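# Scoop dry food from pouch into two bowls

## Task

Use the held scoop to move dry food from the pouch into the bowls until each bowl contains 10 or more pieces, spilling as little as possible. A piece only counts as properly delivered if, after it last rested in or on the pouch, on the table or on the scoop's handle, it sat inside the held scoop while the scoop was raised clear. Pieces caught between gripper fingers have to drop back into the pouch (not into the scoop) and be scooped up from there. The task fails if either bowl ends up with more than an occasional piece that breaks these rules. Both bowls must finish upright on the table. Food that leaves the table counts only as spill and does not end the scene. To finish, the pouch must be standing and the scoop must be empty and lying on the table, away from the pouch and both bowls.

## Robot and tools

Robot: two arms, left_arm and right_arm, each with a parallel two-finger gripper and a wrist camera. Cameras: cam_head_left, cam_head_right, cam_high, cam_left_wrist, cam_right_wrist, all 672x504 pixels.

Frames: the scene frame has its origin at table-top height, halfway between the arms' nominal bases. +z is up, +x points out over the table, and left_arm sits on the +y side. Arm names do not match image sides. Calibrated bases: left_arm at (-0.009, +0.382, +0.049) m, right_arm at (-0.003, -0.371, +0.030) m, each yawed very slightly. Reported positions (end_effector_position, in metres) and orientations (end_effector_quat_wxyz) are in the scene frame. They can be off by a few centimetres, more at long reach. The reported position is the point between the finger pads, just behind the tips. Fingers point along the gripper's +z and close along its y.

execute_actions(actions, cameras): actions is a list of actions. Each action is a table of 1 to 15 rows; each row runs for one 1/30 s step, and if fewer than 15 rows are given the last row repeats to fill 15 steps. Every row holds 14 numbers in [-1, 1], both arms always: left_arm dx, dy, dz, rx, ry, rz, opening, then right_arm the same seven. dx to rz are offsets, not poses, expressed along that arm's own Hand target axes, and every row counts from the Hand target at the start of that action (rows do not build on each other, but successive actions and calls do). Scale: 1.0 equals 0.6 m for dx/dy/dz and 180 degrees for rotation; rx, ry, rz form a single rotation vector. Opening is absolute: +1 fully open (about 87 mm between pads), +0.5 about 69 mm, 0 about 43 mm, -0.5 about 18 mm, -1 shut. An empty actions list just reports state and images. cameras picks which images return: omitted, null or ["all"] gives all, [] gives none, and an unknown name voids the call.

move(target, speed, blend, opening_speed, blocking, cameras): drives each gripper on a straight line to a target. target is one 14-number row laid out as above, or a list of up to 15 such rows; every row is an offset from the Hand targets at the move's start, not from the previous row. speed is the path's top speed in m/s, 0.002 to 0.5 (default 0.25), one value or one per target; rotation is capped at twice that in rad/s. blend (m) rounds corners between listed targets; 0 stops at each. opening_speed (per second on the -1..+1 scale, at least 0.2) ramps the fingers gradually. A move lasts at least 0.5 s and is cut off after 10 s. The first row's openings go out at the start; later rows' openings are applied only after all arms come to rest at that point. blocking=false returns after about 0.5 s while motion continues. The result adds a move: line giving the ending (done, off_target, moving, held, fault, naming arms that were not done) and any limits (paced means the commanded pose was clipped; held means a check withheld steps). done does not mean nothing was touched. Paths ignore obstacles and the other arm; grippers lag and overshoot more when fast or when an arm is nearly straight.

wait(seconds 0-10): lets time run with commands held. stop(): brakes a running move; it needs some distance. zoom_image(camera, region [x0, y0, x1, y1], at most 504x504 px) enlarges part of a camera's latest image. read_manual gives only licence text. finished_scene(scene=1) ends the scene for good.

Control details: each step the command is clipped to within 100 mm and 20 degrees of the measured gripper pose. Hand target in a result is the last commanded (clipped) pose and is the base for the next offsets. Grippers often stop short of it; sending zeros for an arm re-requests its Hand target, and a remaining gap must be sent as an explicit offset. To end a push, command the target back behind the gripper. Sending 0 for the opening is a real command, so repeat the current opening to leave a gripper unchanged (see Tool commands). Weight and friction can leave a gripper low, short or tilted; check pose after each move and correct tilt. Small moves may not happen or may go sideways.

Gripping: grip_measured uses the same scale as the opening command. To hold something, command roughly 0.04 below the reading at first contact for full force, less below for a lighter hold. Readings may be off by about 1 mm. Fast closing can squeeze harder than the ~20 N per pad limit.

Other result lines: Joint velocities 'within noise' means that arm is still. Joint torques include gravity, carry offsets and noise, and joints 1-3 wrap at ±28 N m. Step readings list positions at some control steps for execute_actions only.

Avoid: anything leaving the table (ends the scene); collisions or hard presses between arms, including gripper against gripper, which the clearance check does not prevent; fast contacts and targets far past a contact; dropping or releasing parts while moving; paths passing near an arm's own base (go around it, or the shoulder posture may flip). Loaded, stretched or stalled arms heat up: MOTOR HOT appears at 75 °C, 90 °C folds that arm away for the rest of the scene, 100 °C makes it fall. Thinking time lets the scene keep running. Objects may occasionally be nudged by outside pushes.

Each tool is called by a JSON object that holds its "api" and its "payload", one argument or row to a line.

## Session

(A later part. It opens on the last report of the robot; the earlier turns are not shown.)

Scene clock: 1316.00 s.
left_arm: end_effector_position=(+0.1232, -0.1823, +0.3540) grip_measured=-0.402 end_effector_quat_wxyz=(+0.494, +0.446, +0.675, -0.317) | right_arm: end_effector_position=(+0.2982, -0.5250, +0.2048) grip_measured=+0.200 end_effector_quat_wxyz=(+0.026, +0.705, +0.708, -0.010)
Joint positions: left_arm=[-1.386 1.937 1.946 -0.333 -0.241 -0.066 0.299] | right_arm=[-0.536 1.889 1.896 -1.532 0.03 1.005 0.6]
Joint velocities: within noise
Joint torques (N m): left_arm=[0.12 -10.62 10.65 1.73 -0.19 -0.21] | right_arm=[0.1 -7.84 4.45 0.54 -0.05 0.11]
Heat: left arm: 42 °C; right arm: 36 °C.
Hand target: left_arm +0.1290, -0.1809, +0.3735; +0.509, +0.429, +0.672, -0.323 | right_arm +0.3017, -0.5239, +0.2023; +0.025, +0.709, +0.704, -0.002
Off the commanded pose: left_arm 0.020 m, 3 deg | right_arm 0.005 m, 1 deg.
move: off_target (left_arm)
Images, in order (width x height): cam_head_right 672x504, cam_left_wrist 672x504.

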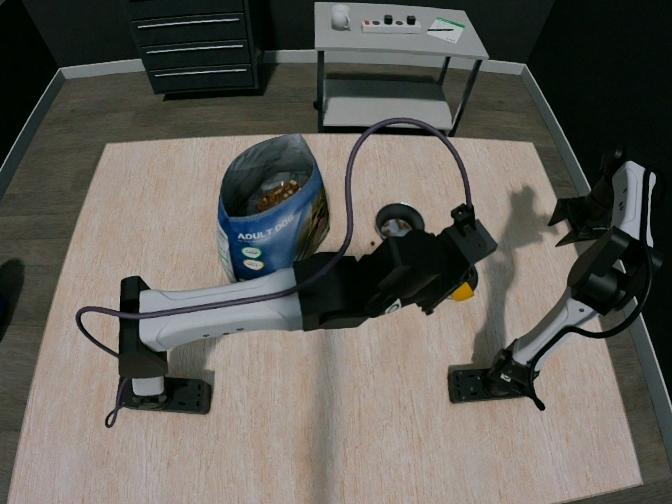

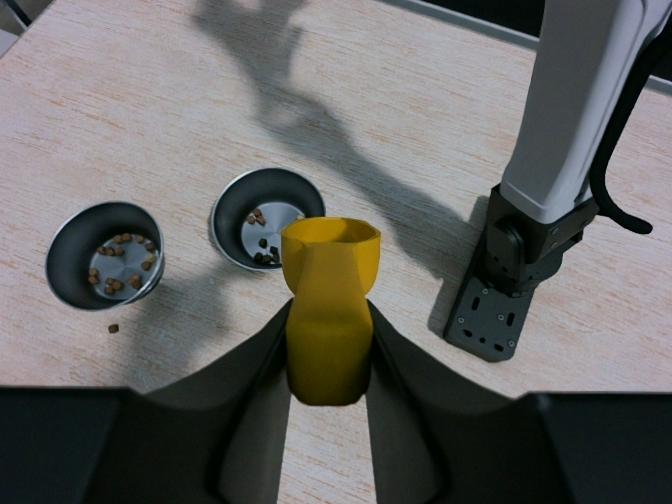

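{"api": "move", "payload": {
  "target": [0.0345,0.05,-0.16,0,0,0,-1,0,0,0,0,0,0,0.2],
  "speed": 0.2,
  "cameras": ["cam_left_wrist","cam_head_right"]
}}

{"api": "zoom_image", "payload": {
  "camera": "cam_head_right",
  "region": [400, 220, 500, 310]
}}

Scene clock: 1324.93 s.
left_arm: end_effector_position=(+0.1111, -0.0819, +0.3742) grip_measured=-0.402 end_effector_quat_wxyz=(+0.500, +0.439, +0.674, -0.320) | right_arm: end_effector_position=(+0.2982, -0.5250, +0.2048) grip_measured=+0.200 end_effector_quat_wxyz=(+0.026, +0.705, +0.708, -0.010)
Joint positions: left_arm=[-1.377 1.539 1.545 -0.314 -0.242 -0.068 0.299] | right_arm=[-0.536 1.889 1.896 -1.532 0.03 1.005 0.6]
Joint velocities: within noise
Joint torques (N m): left_arm=[0.14 -7.72 6.74 1.99 -0.07 -0.15] | right_arm=[0.06 -7.86 4.49 0.53 -0.06 0.1]
Heat: left arm: 40 °C; right arm: 36 °C.
Hand target: left_arm +0.1149, -0.0794, +0.3799; +0.509, +0.429, +0.673, -0.323 | right_arm +0.3017, -0.5239, +0.2023; +0.025, +0.709, +0.704, -0.002
Off the commanded pose: left_arm 0.007 m, 2 deg | right_arm 0.005 m, 1 deg.
move: done
Images, in order (width x height): cam_head_right 672x504, cam_left_wrist 672x504.

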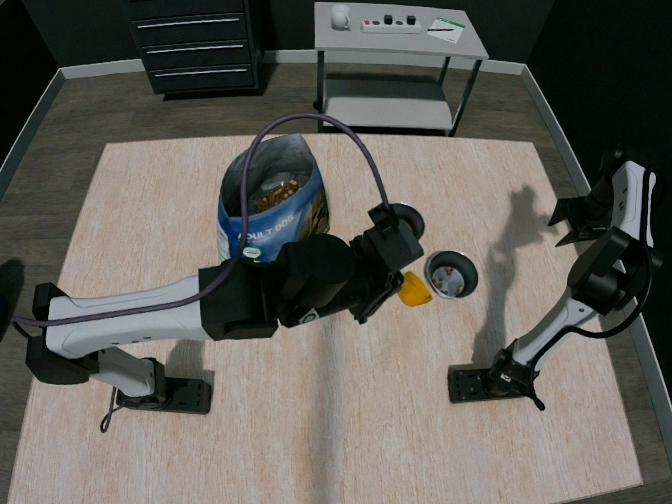

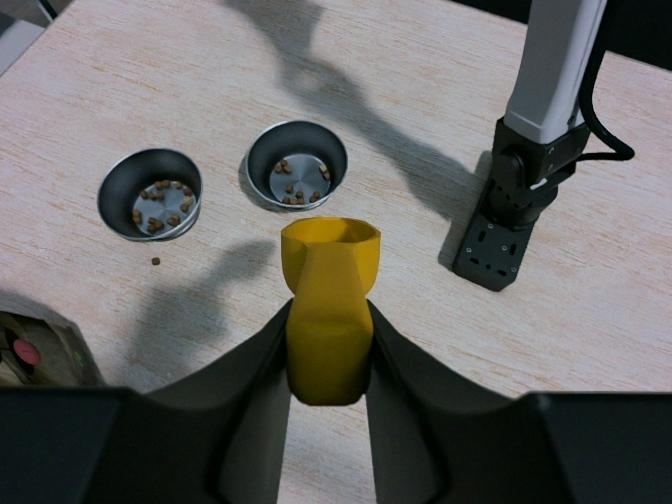

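Scaled by 5.040.

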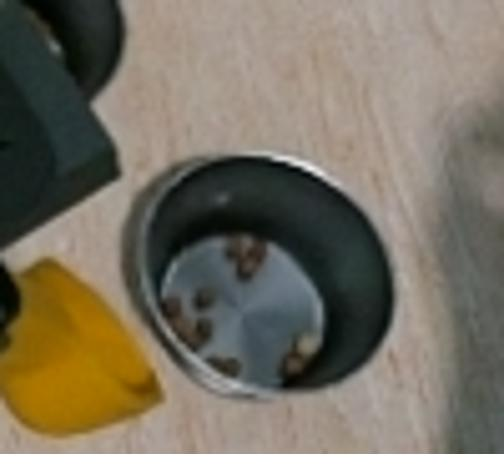

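{"api": "zoom_image", "payload": {
  "camera": "cam_left_wrist",
  "region": [260, 140, 340, 220]
}}

Scaled by 6.300.

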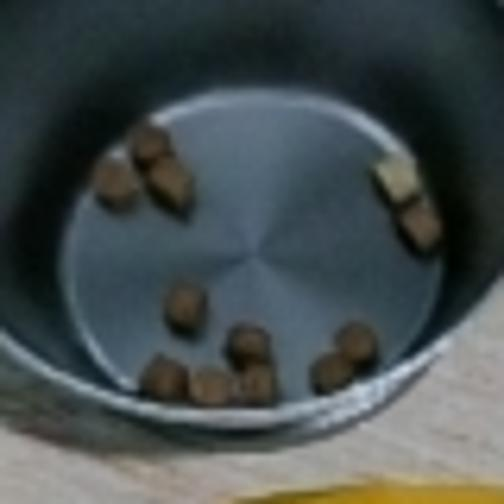

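{"api": "move", "payload": {
  "target": [0.3398,0.0767,0.0521,0,0,0,-1,0,0,0,0,0,0,0.2],
  "speed": 0.25,
  "cameras": ["cam_left_wrist","cam_head_right"]
}}

Scene clock: 1343.20 s.
left_arm: end_effector_position=(+0.1456, -0.0360, +0.1779) grip_measured=-0.402 end_effector_quat_wxyz=(+0.508, +0.427, +0.677, -0.319) | right_arm: end_effector_position=(+0.2982, -0.5250, +0.2048) grip_measured=+0.200 end_effector_quat_wxyz=(+0.026, +0.705, +0.708, -0.010)
Joint positions: left_arm=[-1.245 1.525 0.702 0.537 -0.137 -0.039 0.299] | right_arm=[-0.536 1.889 1.896 -1.532 0.03 1.005 0.6]
Joint velocities: within noise
Joint torques (N m): left_arm=[0.16 -4.96 6.11 2.03 0.23 -0.06] | right_arm=[0.05 -7.94 4.49 0.53 -0.02 0.11]
Heat: left arm: 39 °C; right arm: 36 °C.
Hand target: left_arm +0.1461, -0.0365, +0.1753; +0.509, +0.429, +0.673, -0.323 | right_arm +0.3017, -0.5239, +0.2023; +0.025, +0.709, +0.704, -0.002
Off the commanded pose: left_arm 0.003 m, 1 deg | right_arm 0.005 m, 1 deg.
move: done
Images, in order (width x height): cam_head_right 672x504, cam_left_wrist 672x504.

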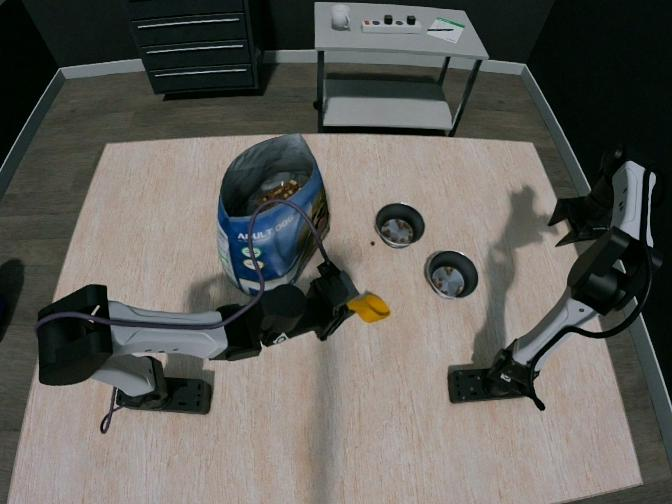

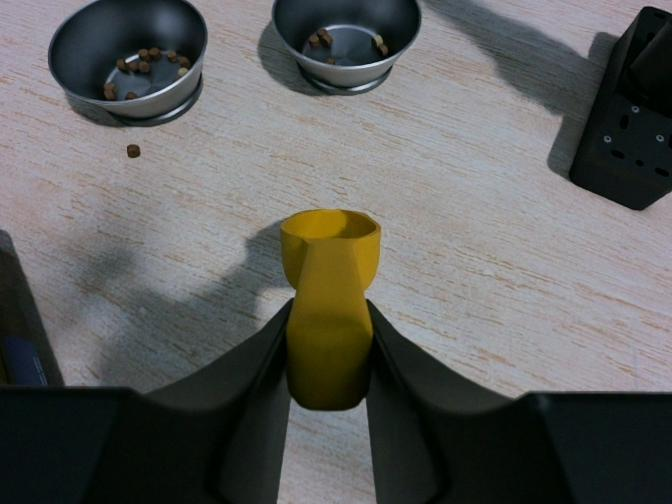

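{"api": "move", "payload": {
  "target": [
    [0.0644,0,0.0083,0,0,0,-1,0,0,0,0,0,0,0.2],
    [0.235,0,-0.048,0,0,0,-1,0,0,0,0,0,0,0.2]
  ],
  "speed": [0.15,0.06],
  "blend": [0.01,0],
  "cameras": ["cam_left_wrist","cam_head_right","cam_head_left"]
}}

Scene clock: 1354.57 s.
left_arm: end_effector_position=(+0.1198, +0.0213, +0.0498) grip_measured=-0.402 end_effector_quat_wxyz=(+0.508, +0.431, +0.671, -0.325) | right_arm: end_effector_position=(+0.2982, -0.5250, +0.2048) grip_measured=+0.200 end_effector_quat_wxyz=(+0.026, +0.705, +0.708, -0.010)
Joint positions: left_arm=[-1.266 1.955 0.288 1.388 -0.142 -0.039 0.299] | right_arm=[-0.536 1.889 1.896 -1.532 0.03 1.005 0.6]
Joint velocities: within noise
Joint torques (N m): left_arm=[-0.88 -4.78 2.25 2 -0.11 -0.16] | right_arm=[0.1 -7.82 4.51 0.54 -0.06 0.1]
Heat: left arm: 38 °C; right arm: 36 °C.
Hand target: left_arm +0.1184, +0.0237, +0.0476; +0.509, +0.429, +0.673, -0.323 | right_arm +0.3017, -0.5239, +0.2023; +0.025, +0.709, +0.704, -0.002
Off the commanded pose: left_arm 0.003 m, 0 deg | right_arm 0.005 m, 1 deg.
move: done
Images, in order (width x height): cam_head_left 672x504, cam_head_right 672x504, cam_left_wrist 672x504.

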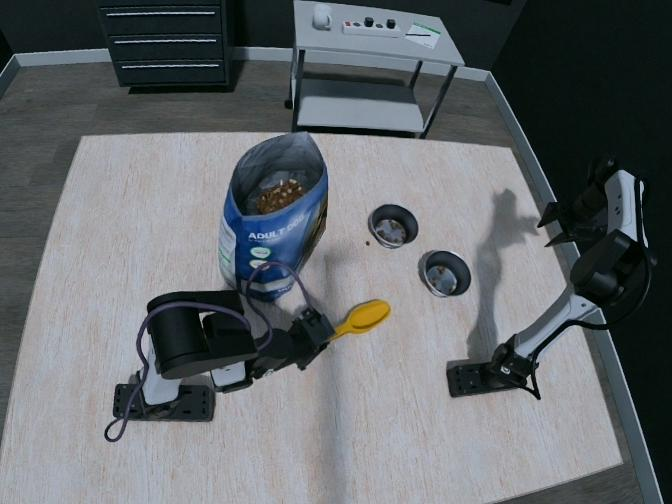

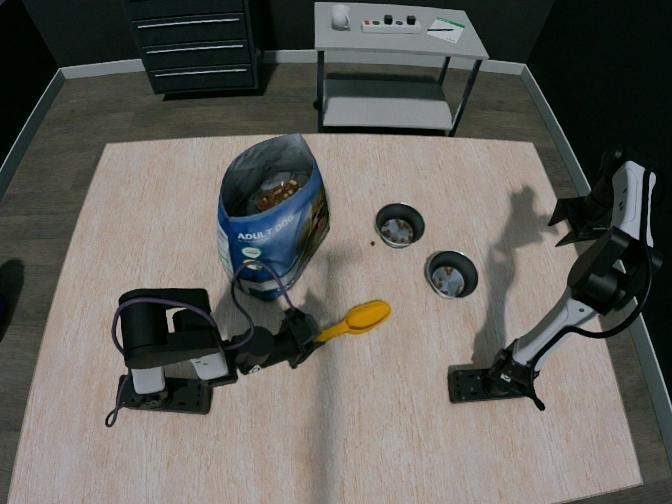

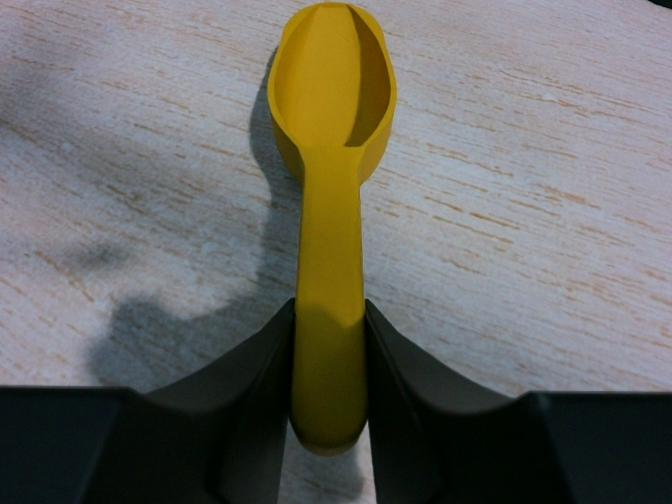

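{"api": "move", "payload": {
  "target": [0.0161,0,0.0043,0,0,0,-1,0,0,0,0,0,0,0.2],
  "speed": 0.05,
  "cameras": ["cam_left_wrist"]
}}

{"api": "move", "payload": {
  "target": [0,0,0,0,0,0,0.3,0,0,0,0,0,0,0.2],
  "opening_speed": 0.3,
  "cameras": ["cam_left_wrist","cam_head_right"]
}}

Scene clock: 1358.30 s.
left_arm: end_effector_position=(+0.1200, +0.0206, +0.0430) grip_measured=-0.402 end_effector_quat_wxyz=(+0.512, +0.428, +0.668, -0.329) | right_arm: end_effector_position=(+0.2982, -0.5250, +0.2048) grip_measured=+0.200 end_effector_quat_wxyz=(+0.026, +0.705, +0.708, -0.010)
Joint positions: left_arm=[-1.266 2.029 0.288 1.476 -0.142 -0.039 0.299] | right_arm=[-0.536 1.889 1.896 -1.532 0.03 1.005 0.6]
Joint velocities: within noise
Joint torques (N m): left_arm=[-0.88 -4.83 2.04 1.84 -0.11 -0.15] | right_arm=[0.1 -7.88 4.46 0.55 -0.05 0.09]
Heat: left arm: 37 °C; right arm: 36 °C.
Hand target: left_arm +0.1184, +0.0238, +0.0376; +0.509, +0.429, +0.673, -0.323 | right_arm +0.3017, -0.5239, +0.2023; +0.025, +0.709, +0.704, -0.002
Off the commanded pose: left_arm 0.007 m, 1 deg | right_arm 0.005 m, 1 deg.
move: done
Images, in order (width x height): cam_left_wrist 672x504.

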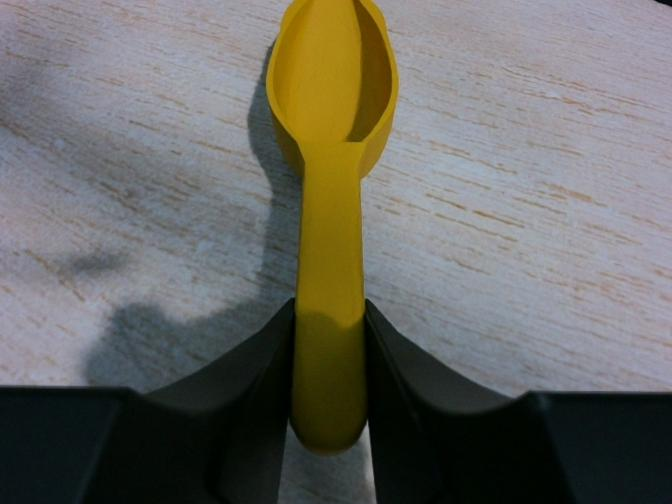

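Scene clock: 1362.83 s.
left_arm: end_effector_position=(+0.1200, +0.0206, +0.0430) grip_measured=+0.300 end_effector_quat_wxyz=(+0.512, +0.428, +0.668, -0.329) | right_arm: end_effector_position=(+0.2982, -0.5250, +0.2048) grip_measured=+0.200 end_effector_quat_wxyz=(+0.026, +0.705, +0.708, -0.010)
Joint positions: left_arm=[-1.266 2.029 0.288 1.476 -0.142 -0.039 0.65] | right_arm=[-0.536 1.889 1.896 -1.532 0.03 1.005 0.6]
Joint velocities: within noise
Joint torques (N m): left_arm=[-0.88 -4.79 2.04 1.86 -0.11 -0.15] | right_arm=[0.1 -7.87 4.46 0.55 -0.04 0.11]
Heat: left arm: 36 °C; right arm: 36 °C.
Hand target: left_arm +0.1183, +0.0238, +0.0375; +0.509, +0.429, +0.673, -0.323 | right_arm +0.3017, -0.5239, +0.2023; +0.025, +0.709, +0.704, -0.002
Off the commanded pose: left_arm 0.007 m, 1 deg | right_arm 0.005 m, 1 deg.
move: done
Images, in order (width x height): cam_head_right 672x504, cam_left_wrist 672x504.

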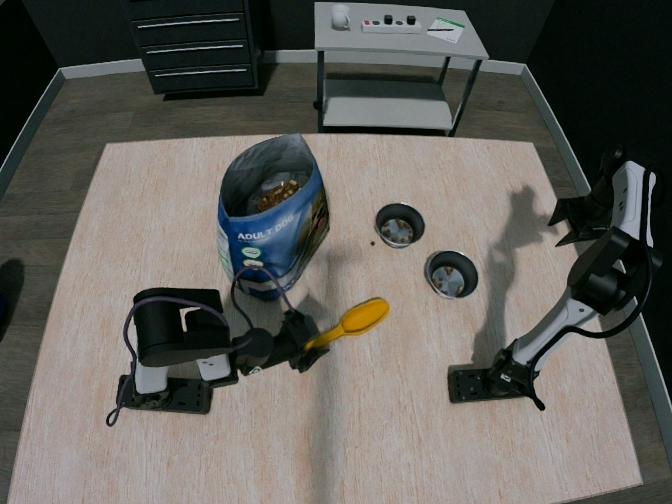

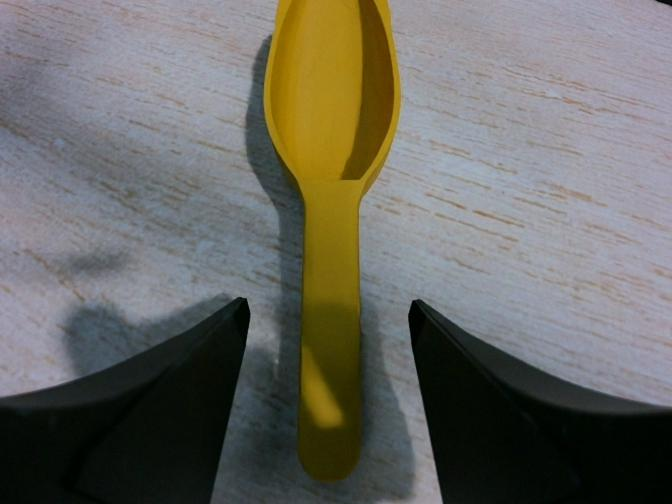

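{"api": "move", "payload": {
  "target": [
    [0,0,-0.117,0,0,0,0.3,0,0,0,0,0,0,0.2],
    [-0.322,0,-0.203,0,0,0,0.3,0,0,0,0,0,0,0.2],
    [-0.3157,0.2893,0.3407,-0.111,0.1645,-0.064,0.3,0,0,0,0,0,0,0.2]
  ],
  "speed": [0.15,0.3,0.3],
  "blend": [0.02,0.05,0],
  "cameras": ["cam_left_wrist","cam_head_right","cam_head_left"]
}}

Scene clock: 1395.93 s.
left_arm: end_effector_position=(+0.3769, -0.1292, +0.1648) grip_measured=+0.300 end_effector_quat_wxyz=(+0.360, +0.340, +0.857, -0.145) | right_arm: end_effector_position=(+0.2982, -0.5250, +0.2048) grip_measured=+0.200 end_effector_quat_wxyz=(+0.026, +0.705, +0.708, -0.010)
Joint positions: left_arm=[-0.931 2.698 2.836 -0.921 -0.138 -0.14 0.65] | right_arm=[-0.536 1.889 1.896 -1.532 0.03 1.005 0.6]
Joint velocities: within noise
Joint torques (N m): left_arm=[-0.18 -12.68 9.85 1.37 -0.18 -0.19] | right_arm=[0.09 -7.9 4.48 0.56 -0.04 0.1]
Heat: left arm: 34 °C; right arm: 36 °C.
Hand target: left_arm +0.3803, -0.1281, +0.1643; +0.353, +0.335, +0.864, -0.132 | right_arm +0.3017, -0.5239, +0.2023; +0.025, +0.709, +0.704, -0.002
Off the commanded pose: left_arm 0.004 m, 2 deg | right_arm 0.005 m, 1 deg.
elbow stopped short (left arm): the move would have taken joint 3 (elbow) straighter than the controller allows.
move: done; limits=paced
Images, in order (width x height): cam_head_left 672x504, cam_head_right 672x504, cam_left_wrist 672x504.

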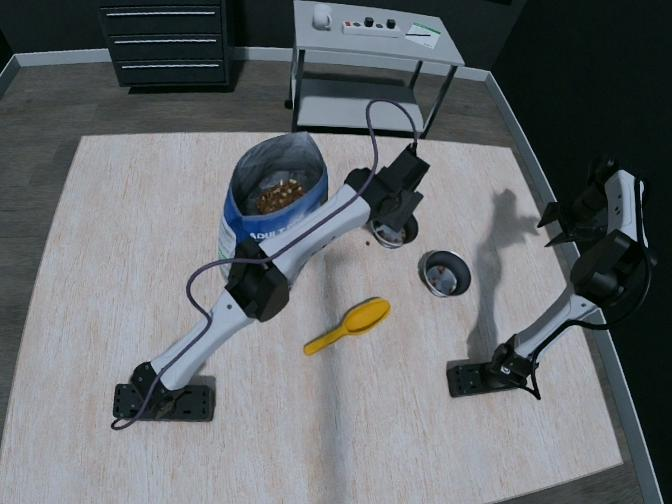

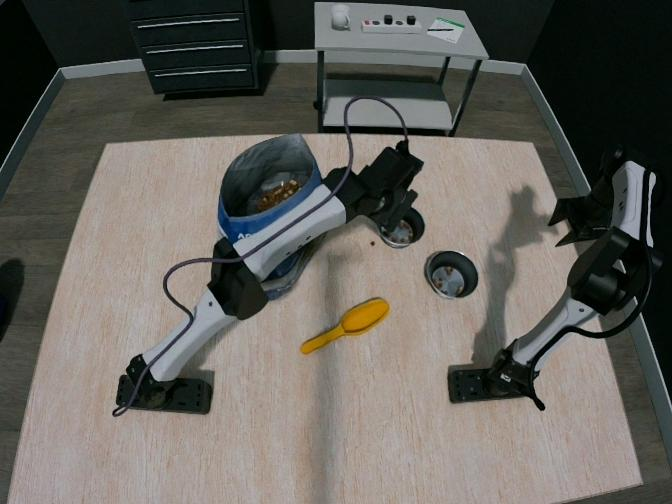

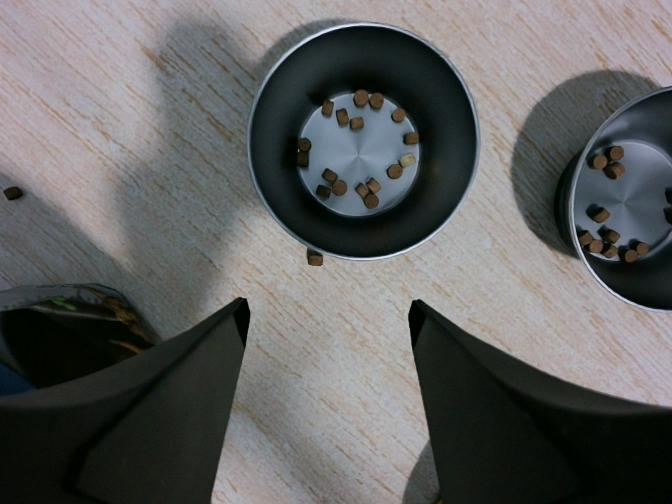

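{"api": "move", "payload": {
  "target": [0.1647,0.004,0.0072,-0.0265,-0.004,-0.0269,-0.3,0,0,0,0,0,0,0.2],
  "speed": 0.15,
  "cameras": ["cam_left_wrist","cam_head_right","cam_high"]
}}

Scene clock: 1416.57 s.
left_arm: end_effector_position=(+0.3300, -0.0778, +0.0708) grip_measured=-0.300 end_effector_quat_wxyz=(+0.346, +0.291, +0.886, -0.104) | right_arm: end_effector_position=(+0.2982, -0.5250, +0.2048) grip_measured=+0.200 end_effector_quat_wxyz=(+0.026, +0.705, +0.708, -0.010)
Joint positions: left_arm=[-0.972 2.319 1.793 -0.343 -0.255 -0.266 0.35] | right_arm=[-0.536 1.889 1.896 -1.532 0.03 1.005 0.6]
Joint velocities: within noise
Joint torques (N m): left_arm=[-0.58 -15.98 6.28 1.55 -0.23 -0.17] | right_arm=[0.24 -7.87 4.51 0.56 -0.05 0.09]
Heat: left arm: 43 °C; right arm: 36 °C.
Hand target: left_arm +0.3321, -0.0803, +0.0922; +0.366, +0.282, +0.880, -0.113 | right_arm +0.3017, -0.5239, +0.2023; +0.025, +0.709, +0.704, -0.002
Off the commanded pose: left_arm 0.022 m, 3 deg | right_arm 0.005 m, 1 deg.
move: off_target (left_arm)
Images, in order (width x height): cam_head_right 672x504, cam_high 672x504, cam_left_wrist 672x504.

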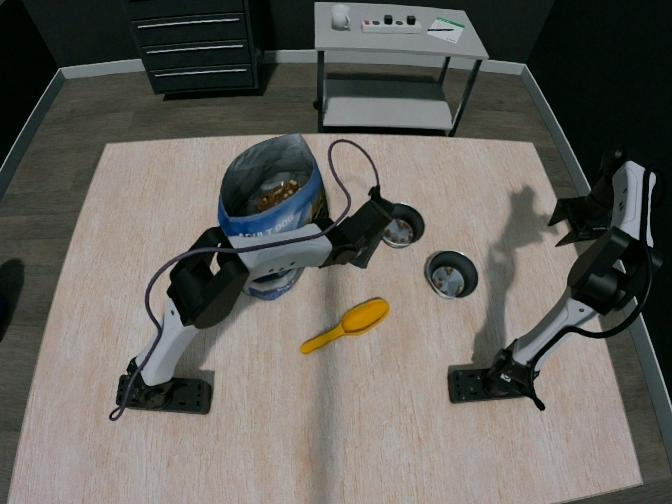

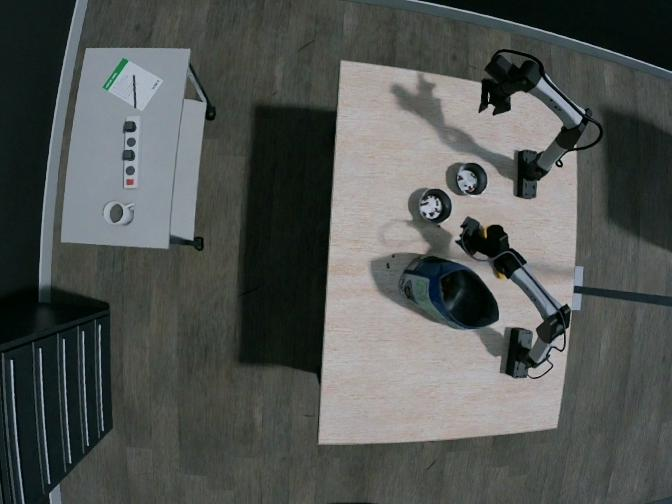

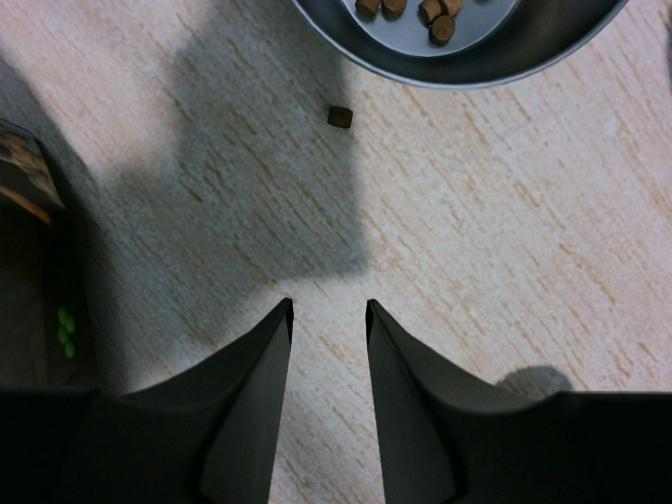

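{"api": "move", "payload": {
  "target": [-0.02,-0.0067,0.1096,0,0,0,-0.3,0,0,0,0,0,0,0.2],
  "speed": 0.1,
  "cameras": ["cam_left_wrist","cam_head_right"]
}}

Scene clock: 1425.23 s.
left_arm: end_effector_position=(+0.3708, -0.1135, +0.0529) grip_measured=-0.300 end_effector_quat_wxyz=(+0.366, +0.281, +0.880, -0.112) | right_arm: end_effector_position=(+0.2982, -0.5250, +0.2048) grip_measured=+0.200 end_effector_quat_wxyz=(+0.026, +0.705, +0.708, -0.010)
Joint positions: left_arm=[-0.949 2.54 2.093 -0.374 -0.255 -0.253 0.35] | right_arm=[-0.536 1.889 1.896 -1.532 0.03 1.005 0.6]
Joint velocities: within noise
Joint torques (N m): left_arm=[0.05 -12.46 10.18 1.31 0.01 -0.06] | right_arm=[0.12 -7.83 4.53 0.54 -0.02 0.1]
Heat: left arm: 43 °C; right arm: 36 °C.
Hand target: left_arm +0.3747, -0.1153, +0.0541; +0.366, +0.282, +0.880, -0.113 | right_arm +0.3017, -0.5239, +0.2023; +0.025, +0.709, +0.704, -0.002
Off the commanded pose: left_arm 0.005 m, 0 deg | right_arm 0.005 m, 1 deg.
move: done
Images, in order (width x height): cam_head_right 672x504, cam_left_wrist 672x504.

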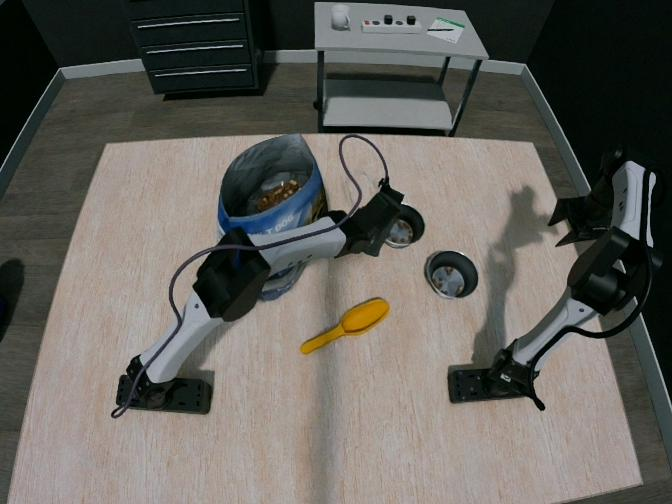

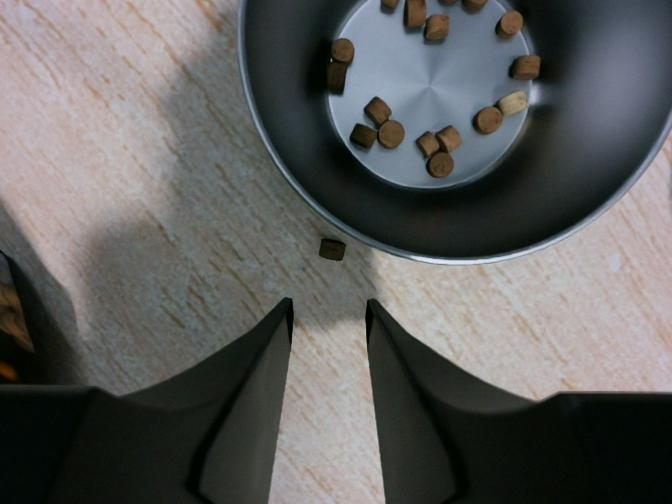

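{"api": "move", "payload": {
  "target": [0.0283,0,0.0613,0,-0.0389,0,-0.5,0,0,0,0,0,0,0.2],
  "speed": 0.06,
  "cameras": ["cam_left_wrist","cam_head_right"]
}}

{"api": "zoom_image", "payload": {
  "camera": "cam_left_wrist",
  "region": [230, 200, 430, 350]
}}

Scene clock: 1438.70 s.
left_arm: end_effector_position=(+0.3847, -0.1292, +0.0306) grip_measured=-0.500 end_effector_quat_wxyz=(+0.421, +0.274, +0.853, -0.143) | right_arm: end_effector_position=(+0.2982, -0.5250, +0.2048) grip_measured=+0.200 end_effector_quat_wxyz=(+0.026, +0.705, +0.708, -0.010)
Joint positions: left_arm=[-0.949 2.57 1.967 -0.075 -0.263 -0.222 0.25] | right_arm=[-0.536 1.889 1.896 -1.532 0.03 1.005 0.6]
Joint velocities: within noise
Joint torques (N m): left_arm=[-0.09 -12.19 6.05 1.68 -0.23 -0.06] | right_arm=[0.12 -7.82 4.49 0.55 -0.05 0.1]
Heat: left arm: 45 °C; right arm: 36 °C.
Hand target: left_arm +0.3863, -0.1232, +0.0161; +0.419, +0.275, +0.856, -0.130 | right_arm +0.3017, -0.5239, +0.2023; +0.025, +0.709, +0.704, -0.002
Off the commanded pose: left_arm 0.016 m, 2 deg | right_arm 0.005 m, 1 deg.
move: off_target (left_arm)
Images, in order (width x height): cam_head_right 672x504, cam_left_wrist 672x504.

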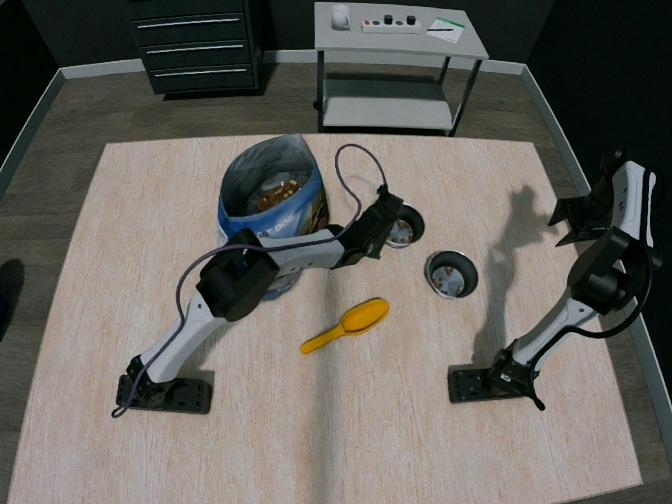

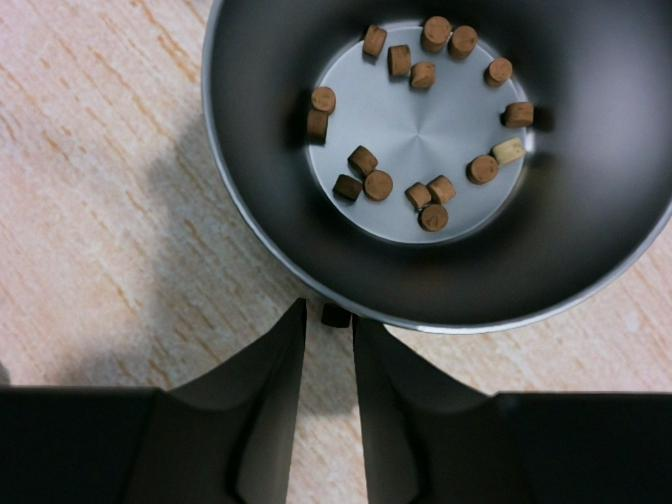

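Scaled by 2.520.

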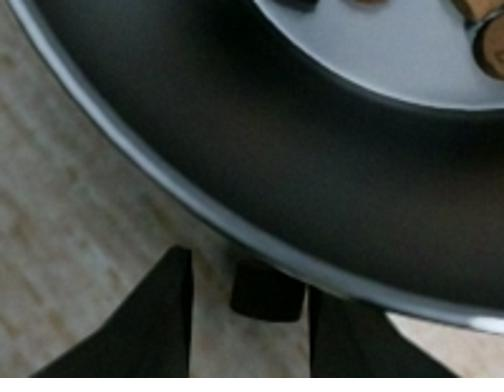

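{"api": "move", "payload": {
  "target": [
    [0,0,-0.1,0,0,0,-0.5,0,0,0,0,0,0,0.2],
    [-0.15,-0.1,-0.3,0,0,0,-0.5,0,0,0,0,0,0,0.2],
    [-0.25,-0.15,-0.5,0,0,0,-0.5,0,0,0,0,0,0,0.2]
  ],
  "speed": [0.1,0.3,0.3],
  "blend": [0.02,0.03,0]
}}

Scene clock: 1453.03 s.
left_arm: end_effector_position=(+0.2118, -0.1156, +0.3175) grip_measured=-0.500 end_effector_quat_wxyz=(+0.416, +0.282, +0.854, -0.135) | right_arm: end_effector_position=(+0.2982, -0.5250, +0.2048) grip_measured=+0.200 end_effector_quat_wxyz=(+0.026, +0.705, +0.708, -0.010)
Joint positions: left_arm=[-1.255 2.292 2.686 -1.171 -0.491 -0.43 0.25] | right_arm=[-0.536 1.889 1.896 -1.532 0.03 1.005 0.6]
Joint velocities: within noise
Joint torques (N m): left_arm=[-0.12 -10.04 8.77 1.31 -0.33 -0.18] | right_arm=[0.02 -7.86 4.48 0.52 -0.05 0.11]
Heat: left arm: 46 °C; right arm: 36 °C.
Hand target: left_arm +0.2153, -0.1150, +0.3184; +0.419, +0.275, +0.856, -0.130 | right_arm +0.3017, -0.5239, +0.2023; +0.025, +0.709, +0.704, -0.002
Off the commanded pose: left_arm 0.004 m, 1 deg | right_arm 0.005 m, 1 deg.
move: done

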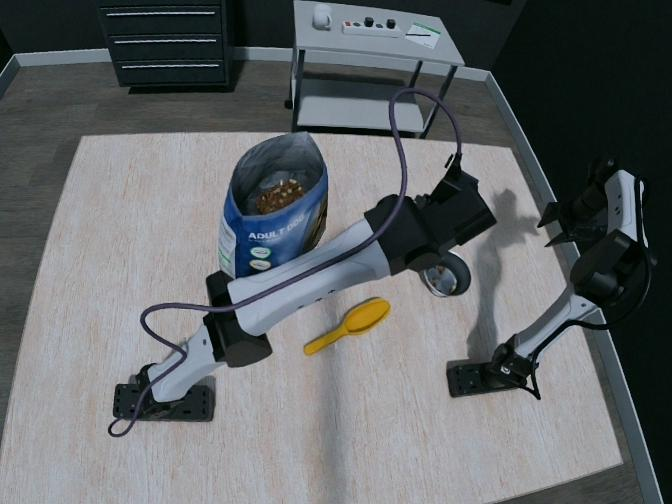

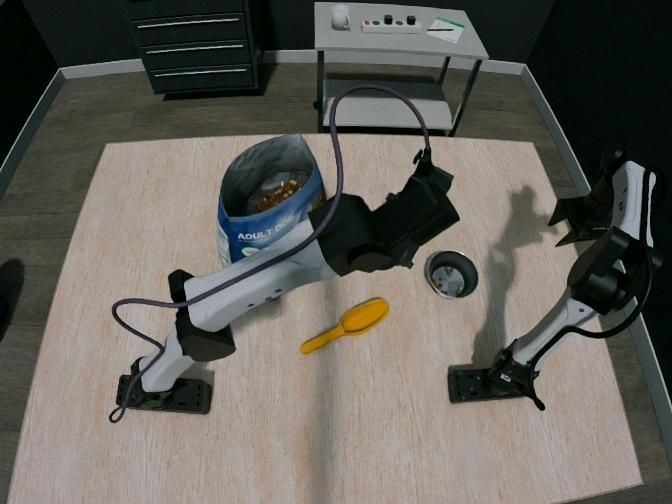

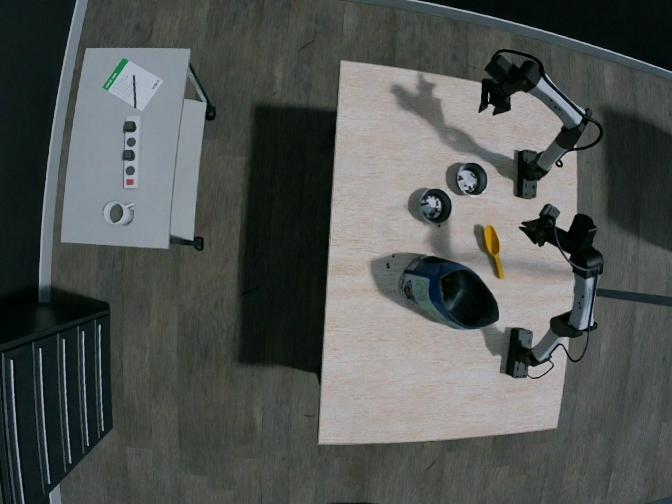

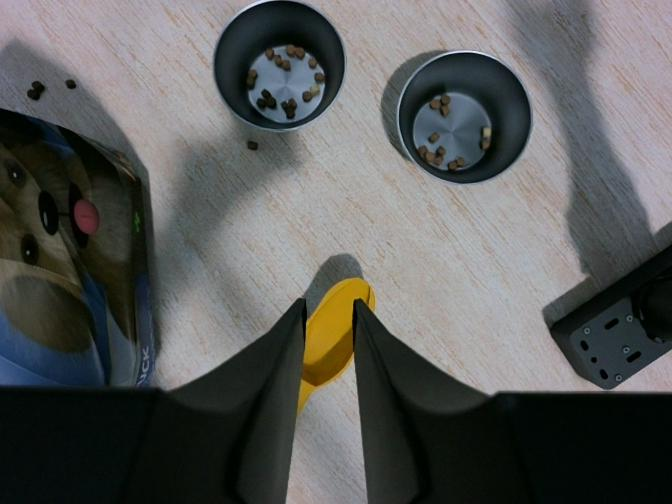

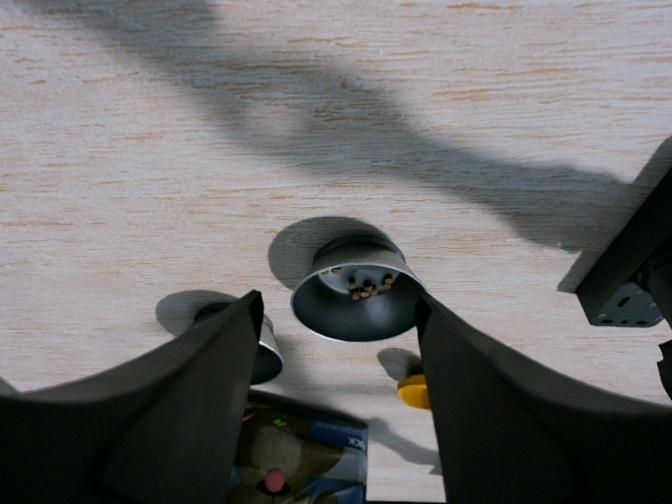

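{"api": "zoom_image", "payload": {
  "camera": "cam_left_wrist",
  "region": [0, 40, 160, 160]
}}

{"api": "zoom_image", "payload": {
  "camera": "cam_high",
  "region": [370, 230, 450, 290]
}}

Scaled by 3.150.

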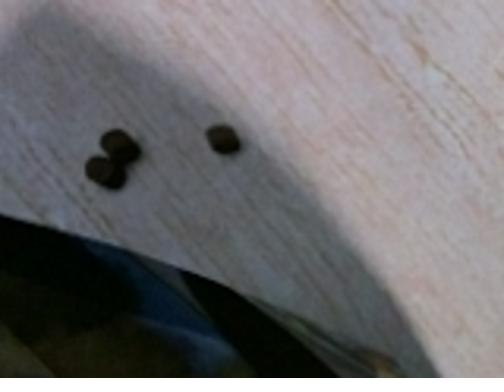

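Scaled by 6.300.

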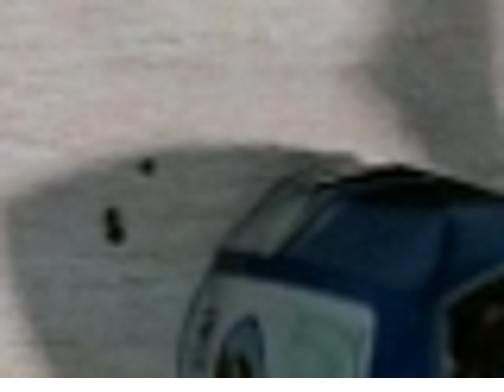

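{"api": "move", "payload": {
  "target": [0.1816,0.1958,-0.3147,0,0,0,-0.5,0.167,0,-0.033,0,0,-0.5,0],
  "speed": 0.4,
  "cameras": ["cam_head_right"]
}}

Scene clock: 1468.83 s.
left_arm: end_effector_position=(+0.1077, +0.1004, +0.3526) grip_measured=-0.500 end_effector_quat_wxyz=(+0.418, +0.275, +0.855, -0.139) | right_arm: end_effector_position=(+0.3036, -0.4220, +0.2061) grip_measured=+0.000 end_effector_quat_wxyz=(+0.007, +0.009, +1.000, -0.016)
Joint positions: left_arm=[-1.43 1.307 1.612 -1.155 -0.617 -0.591 0.25] | right_arm=[-0.107 1.889 1.896 -1.561 0.03 -0.113 0.5]
Joint velocities: within noise
Joint torques (N m): left_arm=[-0.79 -4.23 5.18 1.2 -0.39 -0.21] | right_arm=[0.09 -10.99 5.79 0.37 0.08 -0.16]
Heat: left arm: 43 °C; right arm: 36 °C.
Hand target: left_arm +0.1074, +0.1057, +0.3495; +0.419, +0.275, +0.856, -0.130 | right_arm +0.3019, -0.4231, +0.2182; +0.016, +0.004, +1.000, -0.019
Off the commanded pose: left_arm 0.006 m, 1 deg | right_arm 0.012 m, 1 deg.
joint sent to its limit (right arm) — joint 4 (wrist pitch), lower limit. The joint targets still meet the commanded pose.
move: off_target (right_arm)
Images, in order (width x height): cam_head_right 672x504.

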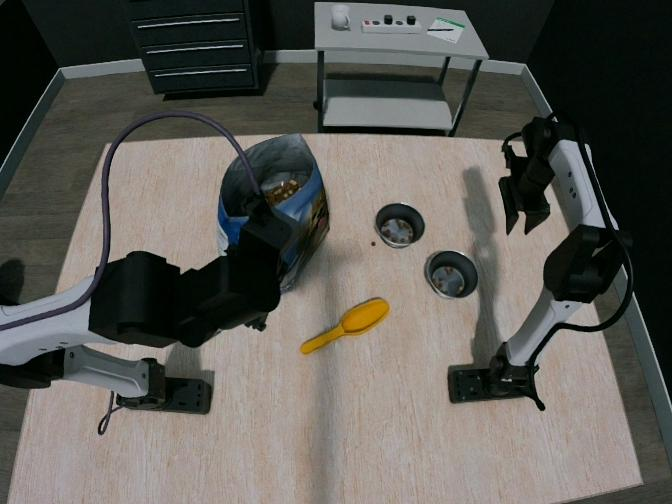

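{"api": "execute_actions", "payload": {
  "actions": [],
  "cameras": ["cam_high","cam_right_wrist","cam_head_right"]
}}

Scene clock: 1481.63 s.
left_arm: end_effector_position=(+0.1077, +0.1005, +0.3526) grip_measured=-0.500 end_effector_quat_wxyz=(+0.418, +0.275, +0.855, -0.138) | right_arm: end_effector_position=(+0.3035, -0.4220, +0.2061) grip_measured=+0.000 end_effector_quat_wxyz=(+0.007, +0.009, +1.000, -0.016)
Joint positions: left_arm=[-1.43 1.307 1.612 -1.155 -0.617 -0.591 0.25] | right_arm=[-0.107 1.889 1.896 -1.561 0.03 -0.114 0.5]
Joint velocities: within noise
Joint torques (N m): left_arm=[-0.79 -4.25 5.18 1.21 -0.4 -0.18] | right_arm=[0.13 -10.97 5.86 0.37 0.07 -0.16]
Heat: left arm: 39 °C; right arm: 37 °C.
Hand target: left_arm +0.1073, +0.1057, +0.3495; +0.419, +0.275, +0.856, -0.130 | right_arm +0.3019, -0.4231, +0.2182; +0.016, +0.003, +1.000, -0.019
Tool commands: left_gripper/opening=-0.5 right_gripper/opening=+0.0
Off the commanded pose: left_arm 0.006 m, 1 deg | right_arm 0.012 m, 1 deg.
Images, in order (width x height): cam_head_right 672x504, cam_high 672x504, cam_right_wrist 672x504.

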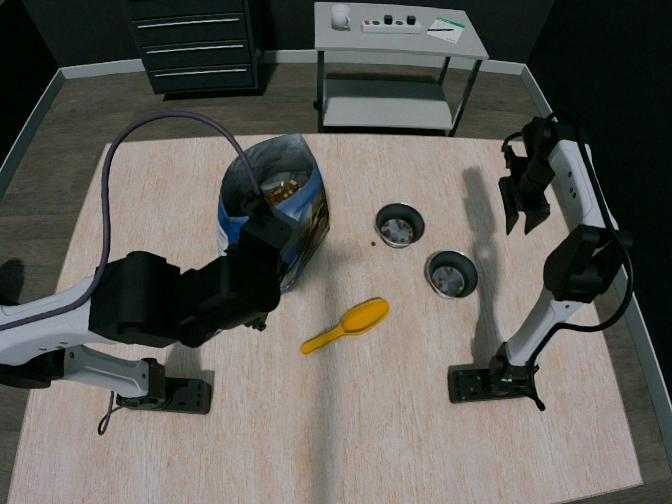

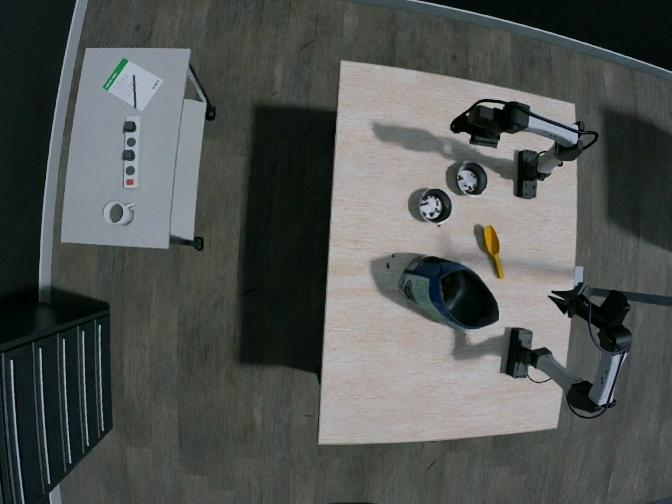

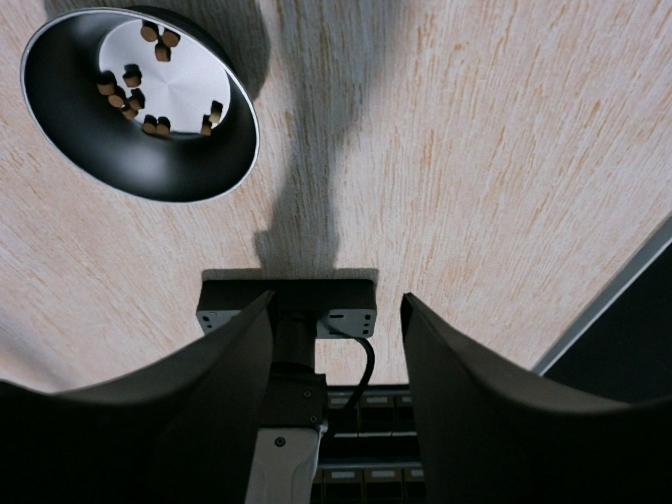

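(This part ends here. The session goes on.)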